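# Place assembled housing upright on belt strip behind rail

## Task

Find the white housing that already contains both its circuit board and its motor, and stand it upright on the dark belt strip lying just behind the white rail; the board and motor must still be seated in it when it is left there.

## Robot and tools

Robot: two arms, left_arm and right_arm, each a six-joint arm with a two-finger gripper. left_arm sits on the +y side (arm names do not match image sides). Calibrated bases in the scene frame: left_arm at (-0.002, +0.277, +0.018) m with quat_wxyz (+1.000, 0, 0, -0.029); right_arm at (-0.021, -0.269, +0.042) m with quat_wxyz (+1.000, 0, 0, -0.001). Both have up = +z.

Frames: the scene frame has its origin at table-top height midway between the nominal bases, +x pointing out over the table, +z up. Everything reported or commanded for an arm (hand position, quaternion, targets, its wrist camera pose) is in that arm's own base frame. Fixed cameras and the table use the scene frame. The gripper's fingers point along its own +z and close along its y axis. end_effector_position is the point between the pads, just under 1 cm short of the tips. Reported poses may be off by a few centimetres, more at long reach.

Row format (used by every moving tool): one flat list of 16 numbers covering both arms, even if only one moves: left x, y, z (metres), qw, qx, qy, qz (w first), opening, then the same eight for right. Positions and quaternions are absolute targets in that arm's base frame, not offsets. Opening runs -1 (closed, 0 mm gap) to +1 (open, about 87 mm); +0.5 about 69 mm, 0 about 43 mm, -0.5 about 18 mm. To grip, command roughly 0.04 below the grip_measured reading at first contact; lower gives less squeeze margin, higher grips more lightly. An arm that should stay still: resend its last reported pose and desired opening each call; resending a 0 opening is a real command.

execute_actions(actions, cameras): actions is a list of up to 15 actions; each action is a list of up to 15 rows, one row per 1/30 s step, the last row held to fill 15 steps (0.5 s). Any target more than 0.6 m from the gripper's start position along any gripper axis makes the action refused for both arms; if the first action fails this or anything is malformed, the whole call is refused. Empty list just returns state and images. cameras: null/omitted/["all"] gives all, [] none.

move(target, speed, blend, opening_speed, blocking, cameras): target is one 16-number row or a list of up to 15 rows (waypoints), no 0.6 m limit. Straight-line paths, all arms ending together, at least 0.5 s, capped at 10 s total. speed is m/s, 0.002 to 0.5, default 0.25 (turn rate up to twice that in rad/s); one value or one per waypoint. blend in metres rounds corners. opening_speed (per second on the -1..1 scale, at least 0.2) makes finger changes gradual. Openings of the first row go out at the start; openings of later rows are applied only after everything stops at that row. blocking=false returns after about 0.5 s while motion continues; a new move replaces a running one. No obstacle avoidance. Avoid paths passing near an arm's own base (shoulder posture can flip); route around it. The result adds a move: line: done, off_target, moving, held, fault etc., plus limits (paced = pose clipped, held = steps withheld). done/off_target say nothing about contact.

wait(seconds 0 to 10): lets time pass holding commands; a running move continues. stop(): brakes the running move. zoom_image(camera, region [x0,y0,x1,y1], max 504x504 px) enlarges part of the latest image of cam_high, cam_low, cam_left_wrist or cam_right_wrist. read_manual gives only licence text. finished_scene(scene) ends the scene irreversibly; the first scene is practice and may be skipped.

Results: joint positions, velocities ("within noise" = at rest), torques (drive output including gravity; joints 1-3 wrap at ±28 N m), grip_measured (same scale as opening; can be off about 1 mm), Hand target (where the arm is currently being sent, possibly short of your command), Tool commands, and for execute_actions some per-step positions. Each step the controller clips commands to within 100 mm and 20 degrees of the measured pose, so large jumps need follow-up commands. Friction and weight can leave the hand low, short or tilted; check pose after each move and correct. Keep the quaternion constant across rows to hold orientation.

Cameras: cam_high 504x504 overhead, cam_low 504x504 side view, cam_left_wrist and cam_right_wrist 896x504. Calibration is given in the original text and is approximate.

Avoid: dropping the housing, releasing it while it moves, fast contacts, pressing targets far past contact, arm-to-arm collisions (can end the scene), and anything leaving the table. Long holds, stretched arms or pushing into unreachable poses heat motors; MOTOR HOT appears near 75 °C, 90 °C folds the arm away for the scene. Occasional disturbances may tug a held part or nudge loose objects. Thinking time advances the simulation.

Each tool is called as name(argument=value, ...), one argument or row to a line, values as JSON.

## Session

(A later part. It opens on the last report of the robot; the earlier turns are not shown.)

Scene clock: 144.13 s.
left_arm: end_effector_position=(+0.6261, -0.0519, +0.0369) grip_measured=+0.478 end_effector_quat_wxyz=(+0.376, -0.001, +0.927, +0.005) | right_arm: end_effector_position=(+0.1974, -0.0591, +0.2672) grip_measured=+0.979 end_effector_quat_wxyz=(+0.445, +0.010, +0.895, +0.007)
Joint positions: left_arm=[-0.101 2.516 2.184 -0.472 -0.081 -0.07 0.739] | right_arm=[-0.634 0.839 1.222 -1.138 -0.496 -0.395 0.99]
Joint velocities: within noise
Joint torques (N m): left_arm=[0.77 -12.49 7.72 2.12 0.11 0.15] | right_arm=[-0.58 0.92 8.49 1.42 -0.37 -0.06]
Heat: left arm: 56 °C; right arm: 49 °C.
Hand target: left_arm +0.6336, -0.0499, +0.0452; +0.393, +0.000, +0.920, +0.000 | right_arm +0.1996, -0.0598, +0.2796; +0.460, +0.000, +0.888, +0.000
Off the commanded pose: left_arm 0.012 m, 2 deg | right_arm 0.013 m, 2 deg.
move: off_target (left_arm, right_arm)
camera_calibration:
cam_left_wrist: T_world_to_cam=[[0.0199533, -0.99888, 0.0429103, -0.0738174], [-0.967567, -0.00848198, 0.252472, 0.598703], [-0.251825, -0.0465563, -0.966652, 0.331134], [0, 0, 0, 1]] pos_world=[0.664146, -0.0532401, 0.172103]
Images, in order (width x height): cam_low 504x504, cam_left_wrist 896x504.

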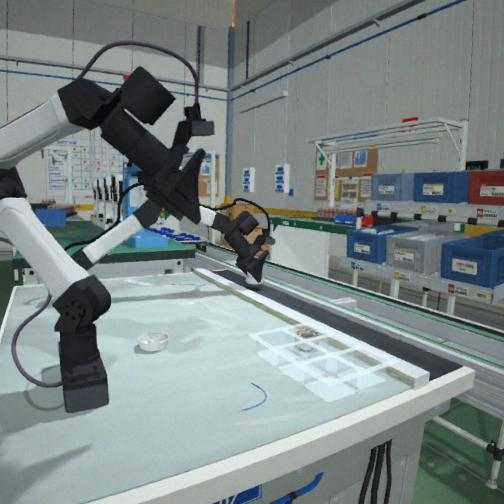

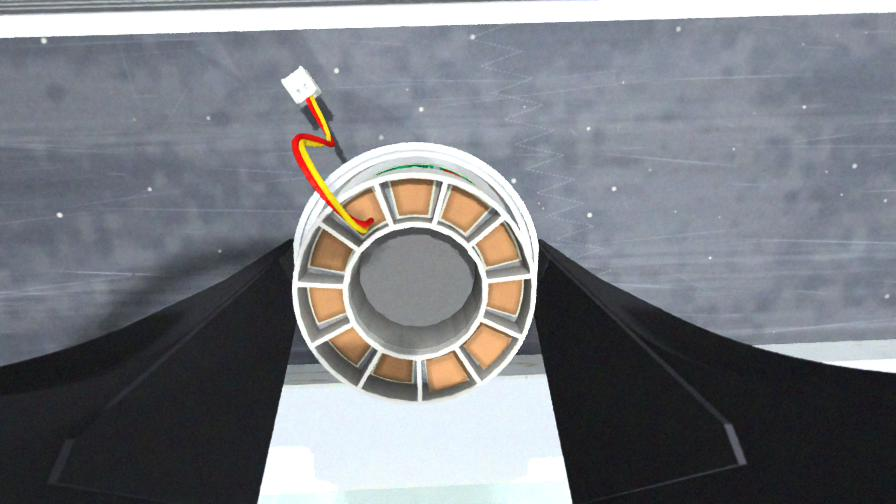

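move(
  target=[0.637,-0.048,0.018,0.399,0,0.917,0,0.42,0.1998,-0.0599,0.2798,0.46,0,0.888,0,1],
  speed=0.05,
  cameras=["cam_low","cam_left_wrist"],
)

zoom_image(
  camera="cam_low",
  region=[220, 230, 300, 310],
)

Scene clock: 149.10 s.
left_arm: end_effector_position=(+0.6298, -0.0507, +0.0142) grip_measured=+0.478 end_effector_quat_wxyz=(+0.385, -0.002, +0.923, +0.004) | right_arm: end_effector_position=(+0.1974, -0.0591, +0.2672) grip_measured=+0.979 end_effector_quat_wxyz=(+0.445, +0.010, +0.895, +0.007)
Joint positions: left_arm=[-0.098 2.532 2.111 -0.363 -0.079 -0.07 0.739] | right_arm=[-0.634 0.839 1.222 -1.138 -0.496 -0.395 0.99]
Joint velocities: within noise
Joint torques (N m): left_arm=[0.79 -11.99 7.61 2.17 0.14 0.18] | right_arm=[-0.58 0.94 8.47 1.4 -0.37 -0.1]
Heat: left arm: 56 °C; right arm: 49 °C.
Hand target: left_arm +0.6368, -0.0479, +0.0182; +0.399, +0.000, +0.917, +0.000 | right_arm +0.1996, -0.0598, +0.2796; +0.460, +0.000, +0.888, +0.000
Off the commanded pose: left_arm 0.009 m, 2 deg | right_arm 0.013 m, 2 deg.
move: off_target (right_arm)
camera_calibration:
cam_left_wrist: T_world_to_cam=[[0.0202172, -0.998729, 0.0461714, -0.0718757], [-0.972496, -0.00892606, 0.23275, 0.611473], [-0.232042, -0.0496071, -0.97144, 0.297678], [0, 0, 0, 1]] pos_world=[0.665181, -0.0515594, 0.150174]
Images, in order (width x height): cam_low 504x504, cam_left_wrist 896x504.

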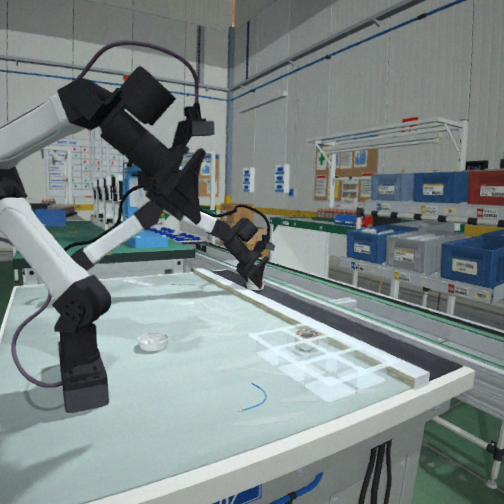

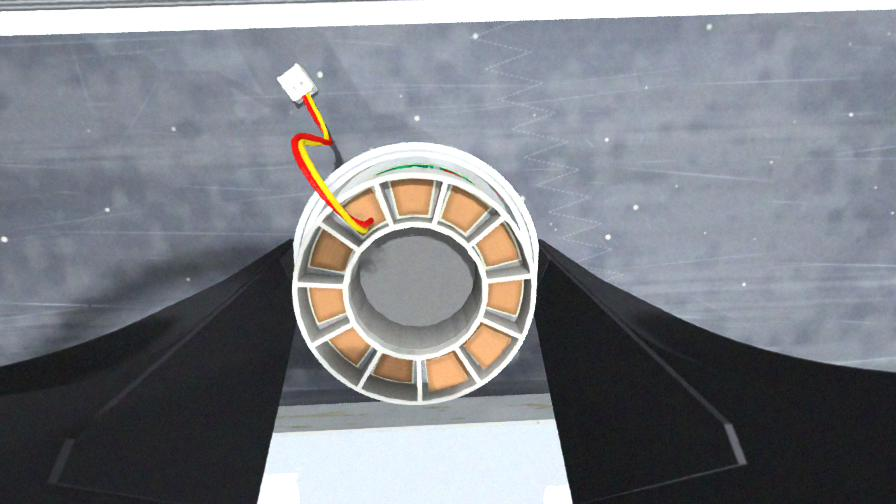

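Scaled by 6.300 from the camera's 504x504 image, which has a finer 720x720 frame.

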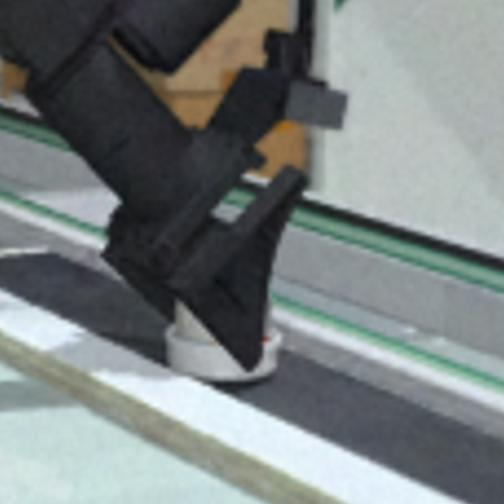

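move(
  target=[0.637,-0.048,0.008,0.397,0,0.918,0,0.42,0.1998,-0.0599,0.2798,0.46,0,0.888,0,1],
  speed=0.03,
  cameras=["cam_low","cam_left_wrist"],
)

zoom_image(
  camera="cam_low",
  region=[220, 230, 300, 310],
)

Scene clock: 153.23 s.
left_arm: end_effector_position=(+0.6329, -0.0512, +0.0112) grip_measured=+0.478 end_effector_quat_wxyz=(+0.391, -0.002, +0.921, +0.003) | right_arm: end_effector_position=(+0.1974, -0.0591, +0.2671) grip_measured=+0.979 end_effector_quat_wxyz=(+0.445, +0.010, +0.895, +0.007)
Joint positions: left_arm=[-0.098 2.54 2.107 -0.339 -0.077 -0.069 0.739] | right_arm=[-0.634 0.839 1.222 -1.138 -0.496 -0.395 0.99]
Joint velocities: within noise
Joint torques (N m): left_arm=[0.81 -11.49 7.05 2.13 0.12 0.18] | right_arm=[-0.58 0.95 8.44 1.39 -0.39 -0.08]
Heat: left arm: 55 °C; right arm: 49 °C.
Hand target: left_arm +0.6368, -0.0480, +0.0081; +0.397, +0.000, +0.918, +0.000 | right_arm +0.1996, -0.0598, +0.2796; +0.460, +0.000, +0.888, +0.000
Off the commanded pose: left_arm 0.006 m, 1 deg | right_arm 0.013 m, 2 deg.
move: off_target (right_arm)
camera_calibration:
cam_left_wrist: T_world_to_cam=[[0.0180306, -0.998679, 0.0481089, -0.0709765], [-0.97524, -0.00695937, 0.22104, 0.617141], [-0.220413, -0.0509032, -0.974078, 0.288094], [0, 0, 0, 1]] pos_world=[0.66664, -0.0519229, 0.147628]
Images, in order (width x height): cam_low 504x504, cam_left_wrist 896x504.

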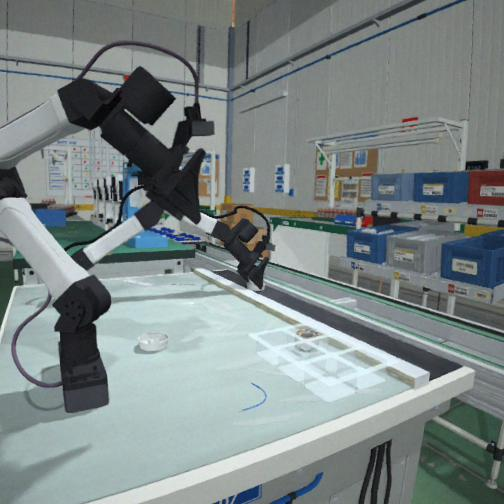

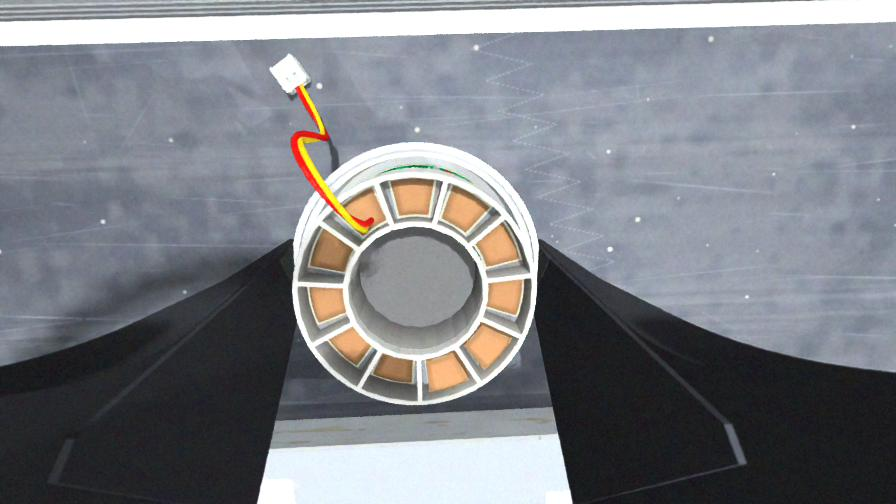

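Scaled by 6.300 from the camera's 504x504 image, which has a finer 720x720 frame.

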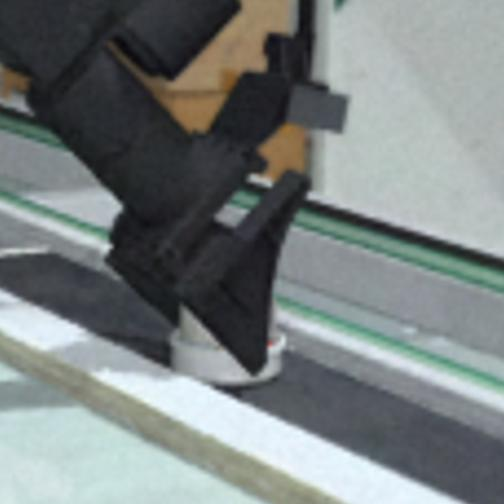

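move(
  target=[0.637,-0.048,0.006,0.382,0,0.924,0,0.42,0.1998,-0.0599,0.2798,0.46,0,0.888,0,1],
  speed=0.03,
  cameras=["cam_low","cam_left_wrist"],
)

zoom_image(
  camera="cam_low",
  region=[220, 230, 300, 310],
)

Scene clock: 158.60 s.
left_arm: end_effector_position=(+0.6349, -0.0520, +0.0104) grip_measured=+0.478 end_effector_quat_wxyz=(+0.386, -0.001, +0.923, +0.002) | right_arm: end_effector_position=(+0.1974, -0.0591, +0.2671) grip_measured=+0.979 end_effector_quat_wxyz=(+0.445, +0.010, +0.895, +0.007)
Joint positions: left_arm=[-0.098 2.56 2.149 -0.369 -0.074 -0.069 0.739] | right_arm=[-0.634 0.839 1.222 -1.138 -0.496 -0.395 0.99]
Joint velocities: within noise
Joint torques (N m): left_arm=[0.84 -10.65 9.4 1.67 0.11 0.17] | right_arm=[-0.57 0.9 8.42 1.42 -0.39 -0.08]
Heat: left arm: 56 °C; right arm: 49 °C.
Hand target: left_arm +0.6368, -0.0480, +0.0061; +0.383, +0.000, +0.924, +0.000 | right_arm +0.1996, -0.0598, +0.2796; +0.460, +0.000, +0.888, +0.000
Off the commanded pose: left_arm 0.006 m, 1 deg | right_arm 0.013 m, 2 deg.
move: off_target (right_arm)
camera_calibration:
cam_left_wrist: T_world_to_cam=[[0.0160763, -0.998652, 0.0493617, -0.0705348], [-0.97297, -0.00425029, 0.230892, 0.617786], [-0.230371, -0.0517394, -0.971727, 0.293943], [0, 0, 0, 1]] pos_world=[0.669937, -0.0526055, 0.146472]
Images, in order (width x height): cam_low 504x504, cam_left_wrist 896x504.

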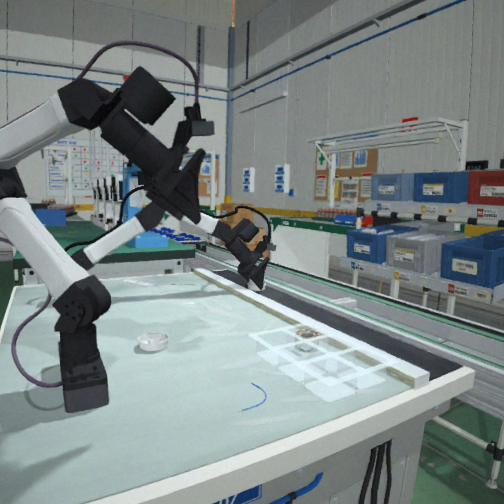

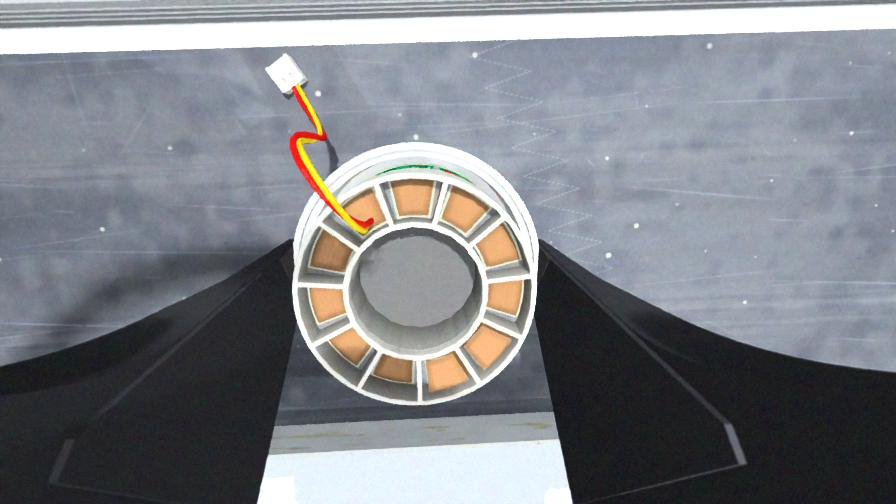

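Scaled by 6.300 from the camera's 504x504 image, which has a finer 720x720 frame.

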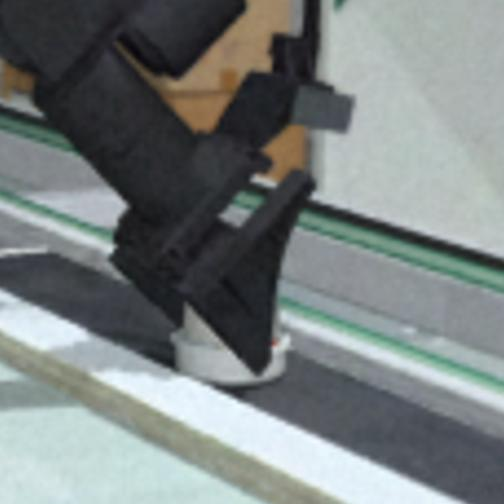

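move(
  target=[0.633,-0.048,0.002,0.379,0,0.9254,0,0.42,0.1998,-0.0599,0.2798,0.46,0,0.888,0,1],
  speed=0.03,
  cameras=["cam_low","cam_left_wrist"],
)

zoom_image(
  camera="cam_low",
  region=[220, 230, 300, 310],
)

Scene clock: 162.97 s.
left_arm: end_effector_position=(+0.6348, -0.0522, +0.0102) grip_measured=+0.478 end_effector_quat_wxyz=(+0.386, -0.001, +0.923, +0.002) | right_arm: end_effector_position=(+0.1974, -0.0591, +0.2671) grip_measured=+0.979 end_effector_quat_wxyz=(+0.445, +0.010, +0.895, +0.007)
Joint positions: left_arm=[-0.098 2.561 2.149 -0.369 -0.073 -0.069 0.739] | right_arm=[-0.634 0.839 1.222 -1.138 -0.496 -0.395 0.99]
Joint velocities: within noise
Joint torques (N m): left_arm=[0.87 -11.45 6.72 1.8 0.12 0.16] | right_arm=[-0.51 0.95 8.4 1.41 -0.37 -0.06]
Heat: left arm: 56 °C; right arm: 49 °C.
Hand target: left_arm +0.6329, -0.0481, +0.0020; +0.379, +0.000, +0.925, +0.000 | right_arm +0.1996, -0.0598, +0.2796; +0.460, +0.000, +0.888, +0.000
Off the commanded pose: left_arm 0.009 m, 1 deg | right_arm 0.013 m, 2 deg.
move: off_target (right_arm)
camera_calibration:
cam_left_wrist: T_world_to_cam=[[0.0155568, -0.998635, 0.0498518, -0.0703261], [-0.972872, -0.00360828, 0.231314, 0.617763], [-0.230818, -0.0520979, -0.971601, 0.293956], [0, 0, 0, 1]] pos_world=[0.669949, -0.0526866, 0.146217]
Images, in order (width x height): cam_low 504x504, cam_left_wrist 896x504.

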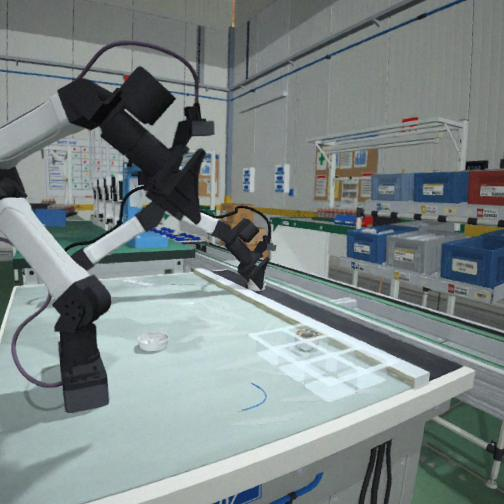

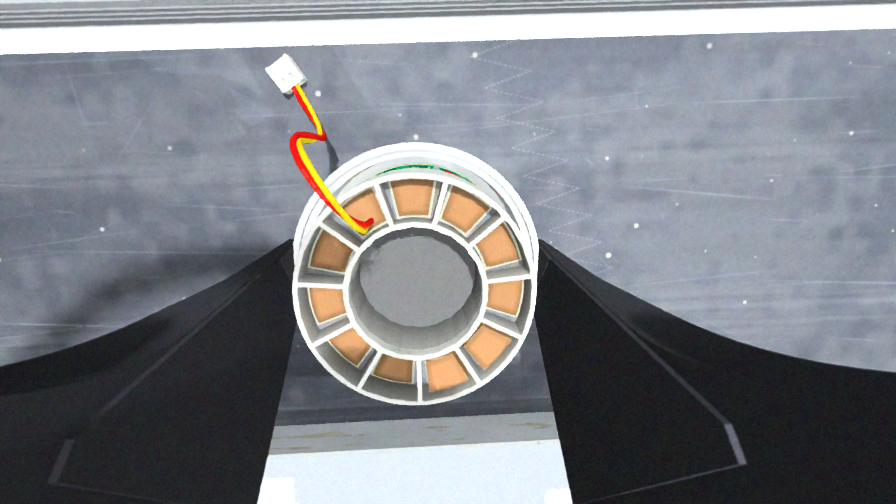

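Scaled by 6.300 from the camera's 504x504 image, which has a finer 720x720 frame.

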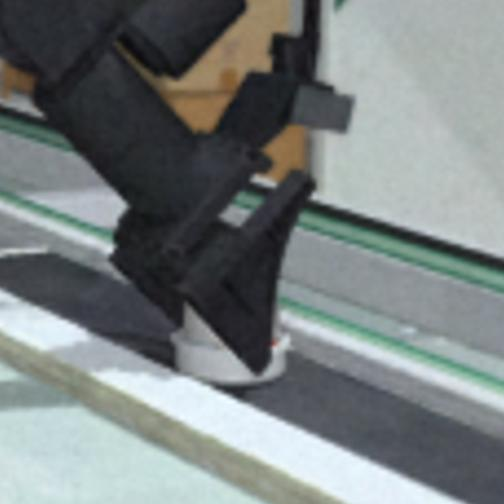

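move(
  target=[
    [0.636,-0.050,0.008,0.384,0,0.9233,0,0.42,0.1998,-0.0599,0.2798,0.46,0,0.888,0,1],
    [0.636,-0.050,0.008,0.384,0,0.9233,0,0.9,0.1998,-0.0599,0.2798,0.46,0,0.888,0,1],
  ],
  speed=0.03,
  opening_speed=0.3,
  cameras=["cam_low","cam_left_wrist"],
)

zoom_image(
  camera="cam_low",
  region=[220, 230, 300, 310],
)

Scene clock: 172.03 s.
left_arm: end_effector_position=(+0.6340, -0.0521, +0.0096) grip_measured=+0.900 end_effector_quat_wxyz=(+0.384, -0.001, +0.923, +0.002) | right_arm: end_effector_position=(+0.1974, -0.0591, +0.2671) grip_measured=+0.979 end_effector_quat_wxyz=(+0.445, +0.010, +0.895, +0.007)
Joint positions: left_arm=[-0.098 2.561 2.149 -0.373 -0.073 -0.069 0.95] | right_arm=[-0.634 0.839 1.222 -1.138 -0.496 -0.395 0.99]
Joint velocities: within noise
Joint torques (N m): left_arm=[0.55 -11.44 8.4 1.77 0.08 0.14] | right_arm=[-0.54 0.98 8.38 1.42 -0.36 -0.07]
Heat: left arm: 56 °C; right arm: 49 °C.
Hand target: left_arm +0.6359, -0.0500, +0.0079; +0.384, +0.000, +0.923, +0.000 | right_arm +0.1996, -0.0598, +0.2796; +0.460, +0.000, +0.888, +0.000
Off the commanded pose: left_arm 0.003 m, 0 deg | right_arm 0.013 m, 2 deg.
move: off_target (right_arm)
camera_calibration:
cam_left_wrist: T_world_to_cam=[[0.0157452, -0.998654, 0.049421, -0.070326], [-0.971987, -0.00369497, 0.235005, 0.616533], [-0.234506, -0.0517368, -0.970737, 0.295582], [0, 0, 0, 1]] pos_world=[0.669686, -0.0526608, 0.14552]
Images, in order (width x height): cam_low 504x504, cam_left_wrist 896x504.

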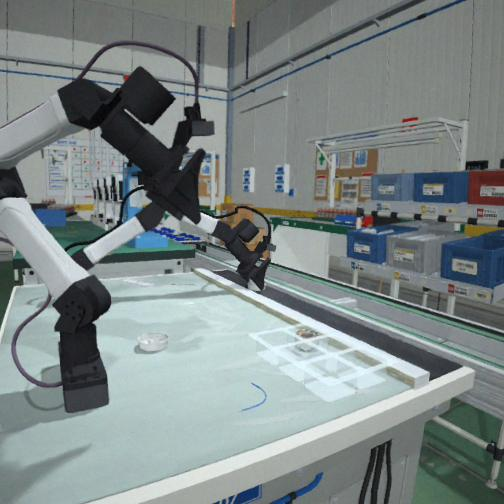

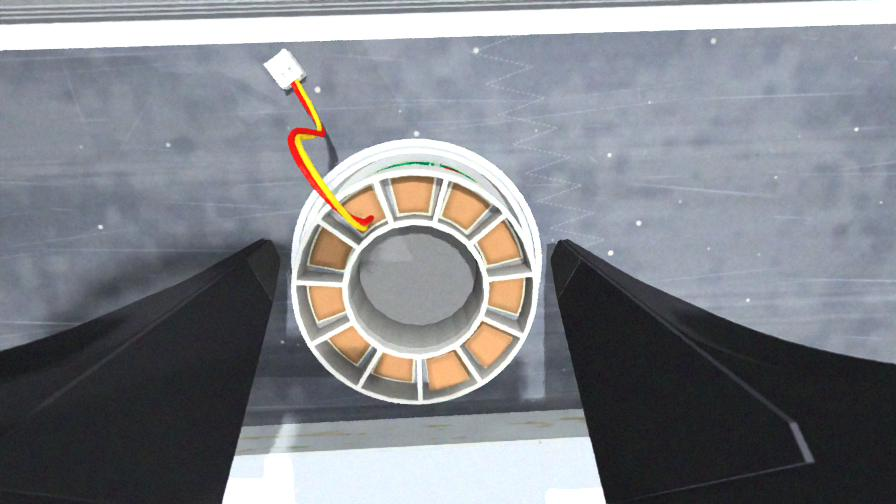

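Scaled by 6.300 from the camera's 504x504 image, which has a finer 720x720 frame.

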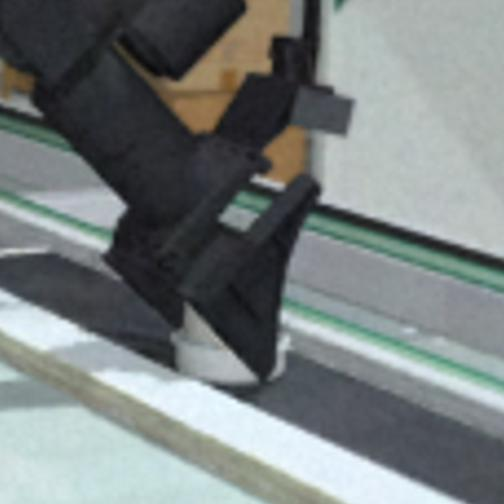

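move(
  target=[
    [0.636,-0.050,0.008,0.384,0,0.9233,0,1,0.1998,-0.0599,0.2798,0.46,0,0.888,0,1],
    [0.57,-0.050,0.09,0.384,0,0.9233,0,1,0.1998,-0.0599,0.2798,0.46,0,0.888,0,1],
    [0.42,-0.04,0.17,0.384,0,0.9233,0,1,0.1998,-0.0599,0.2798,0.46,0,0.888,0,1],
  ],
  speed=[0.03,0.06,0.2],
  blend=[0,0.02,0],
)

zoom_image(
  camera="cam_low",
  region=[220, 230, 300, 310],
)

zoom_image(
  camera="cam_high",
  region=[100, 80, 250, 200],
)

Scene clock: 181.67 s.
left_arm: end_effector_position=(+0.4226, -0.0389, +0.1672) grip_measured=+1.000 end_effector_quat_wxyz=(+0.381, +0.003, +0.925, -0.003) | right_arm: end_effector_position=(+0.1974, -0.0591, +0.2671) grip_measured=+0.979 end_effector_quat_wxyz=(+0.445, +0.010, +0.895, +0.007)
Joint positions: left_arm=[-0.114 1.595 1.34 -0.536 -0.072 -0.077 1] | right_arm=[-0.634 0.839 1.222 -1.138 -0.496 -0.395 0.99]
Joint velocities: within noise
Joint torques (N m): left_arm=[-0.83 -7.36 7.01 1.77 -0.15 0.03] | right_arm=[-0.54 0.92 8.46 1.41 -0.37 -0.07]
Heat: left arm: 56 °C; right arm: 50 °C.
Hand target: left_arm +0.4201, -0.0400, +0.1701; +0.384, +0.000, +0.923, +0.000 | right_arm +0.1996, -0.0598, +0.2796; +0.460, +0.000, +0.888, +0.000
Off the commanded pose: left_arm 0.004 m, 1 deg | right_arm 0.013 m, 2 deg.
move: off_target (right_arm)
camera_calibration:
cam_left_wrist: T_world_to_cam=[[0.00481117, -0.99845, 0.0554437, -0.0580219], [-0.97049, 0.00870543, 0.240985, 0.372913], [-0.241094, -0.054967, -0.968944, 0.402006], [0, 0, 0, 1]] pos_world=[0.459109, -0.0390813, 0.302871]
cam_right_wrist: T_world_to_cam=[[0.0159711, -0.996382, -0.0834734, -0.0328772], [-0.994197, -0.00694275, -0.107349, 0.252423], [0.106381, 0.0847035, -0.990711, 0.387387], [0, 0, 0, 1]] pos_world=[0.210273, -0.0638187, 0.408141]

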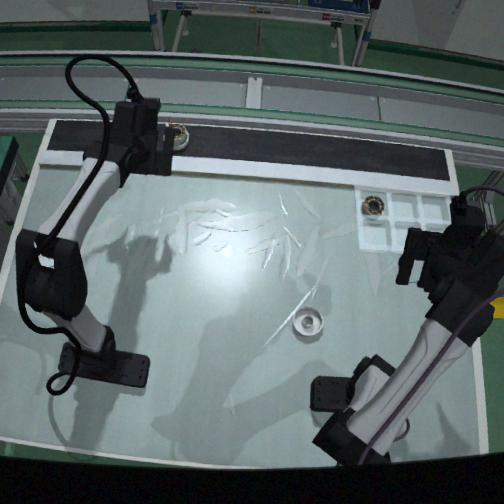

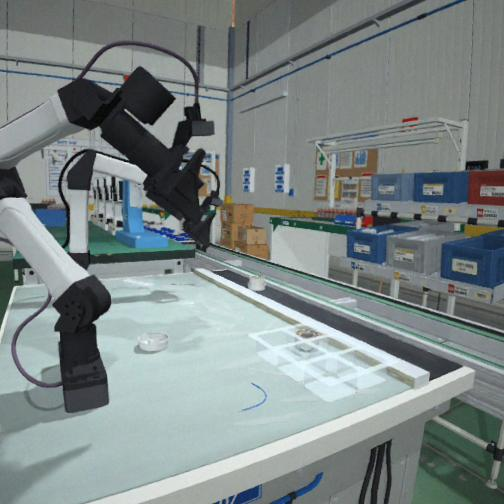

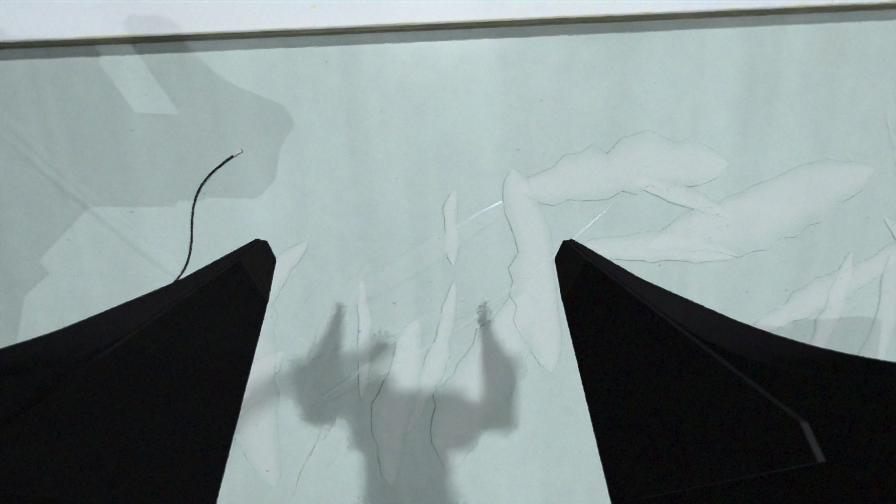

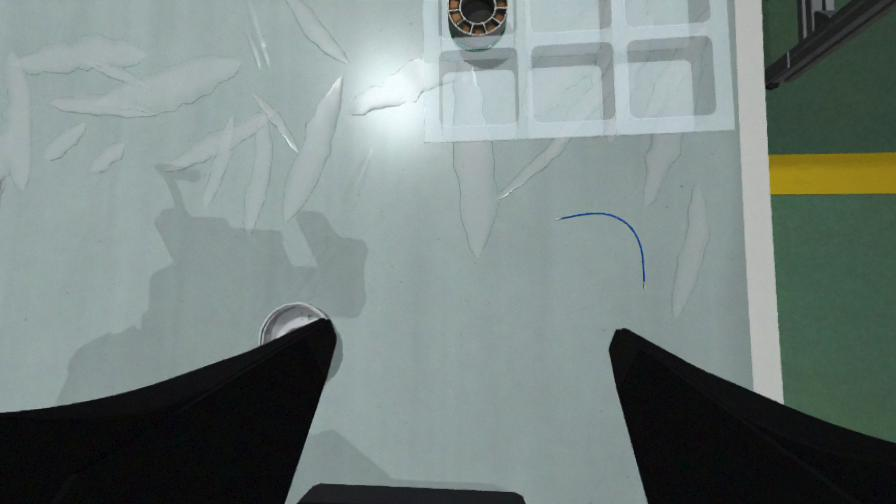

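Scaled by 6.300 from the camera's 504x504 image, which has a finer 720x720 frame.

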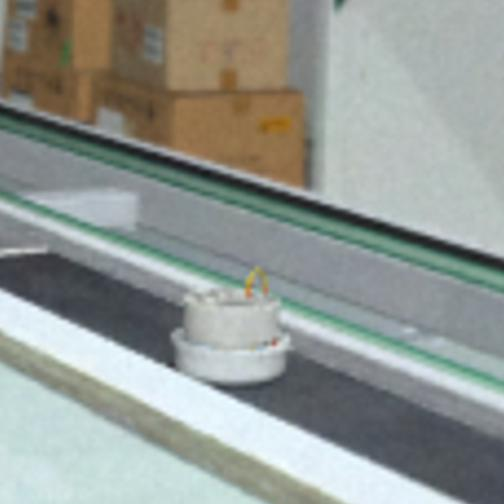

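Scaled by 3.360 from the camera's 504x504 image, which has a finer 720x720 frame.

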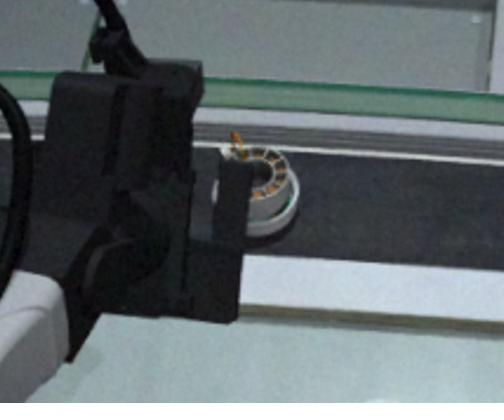

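Placed upright on the belt with board and motor in place.

finished_scene(
  scene=2,
)

The scene is finished: the task was done.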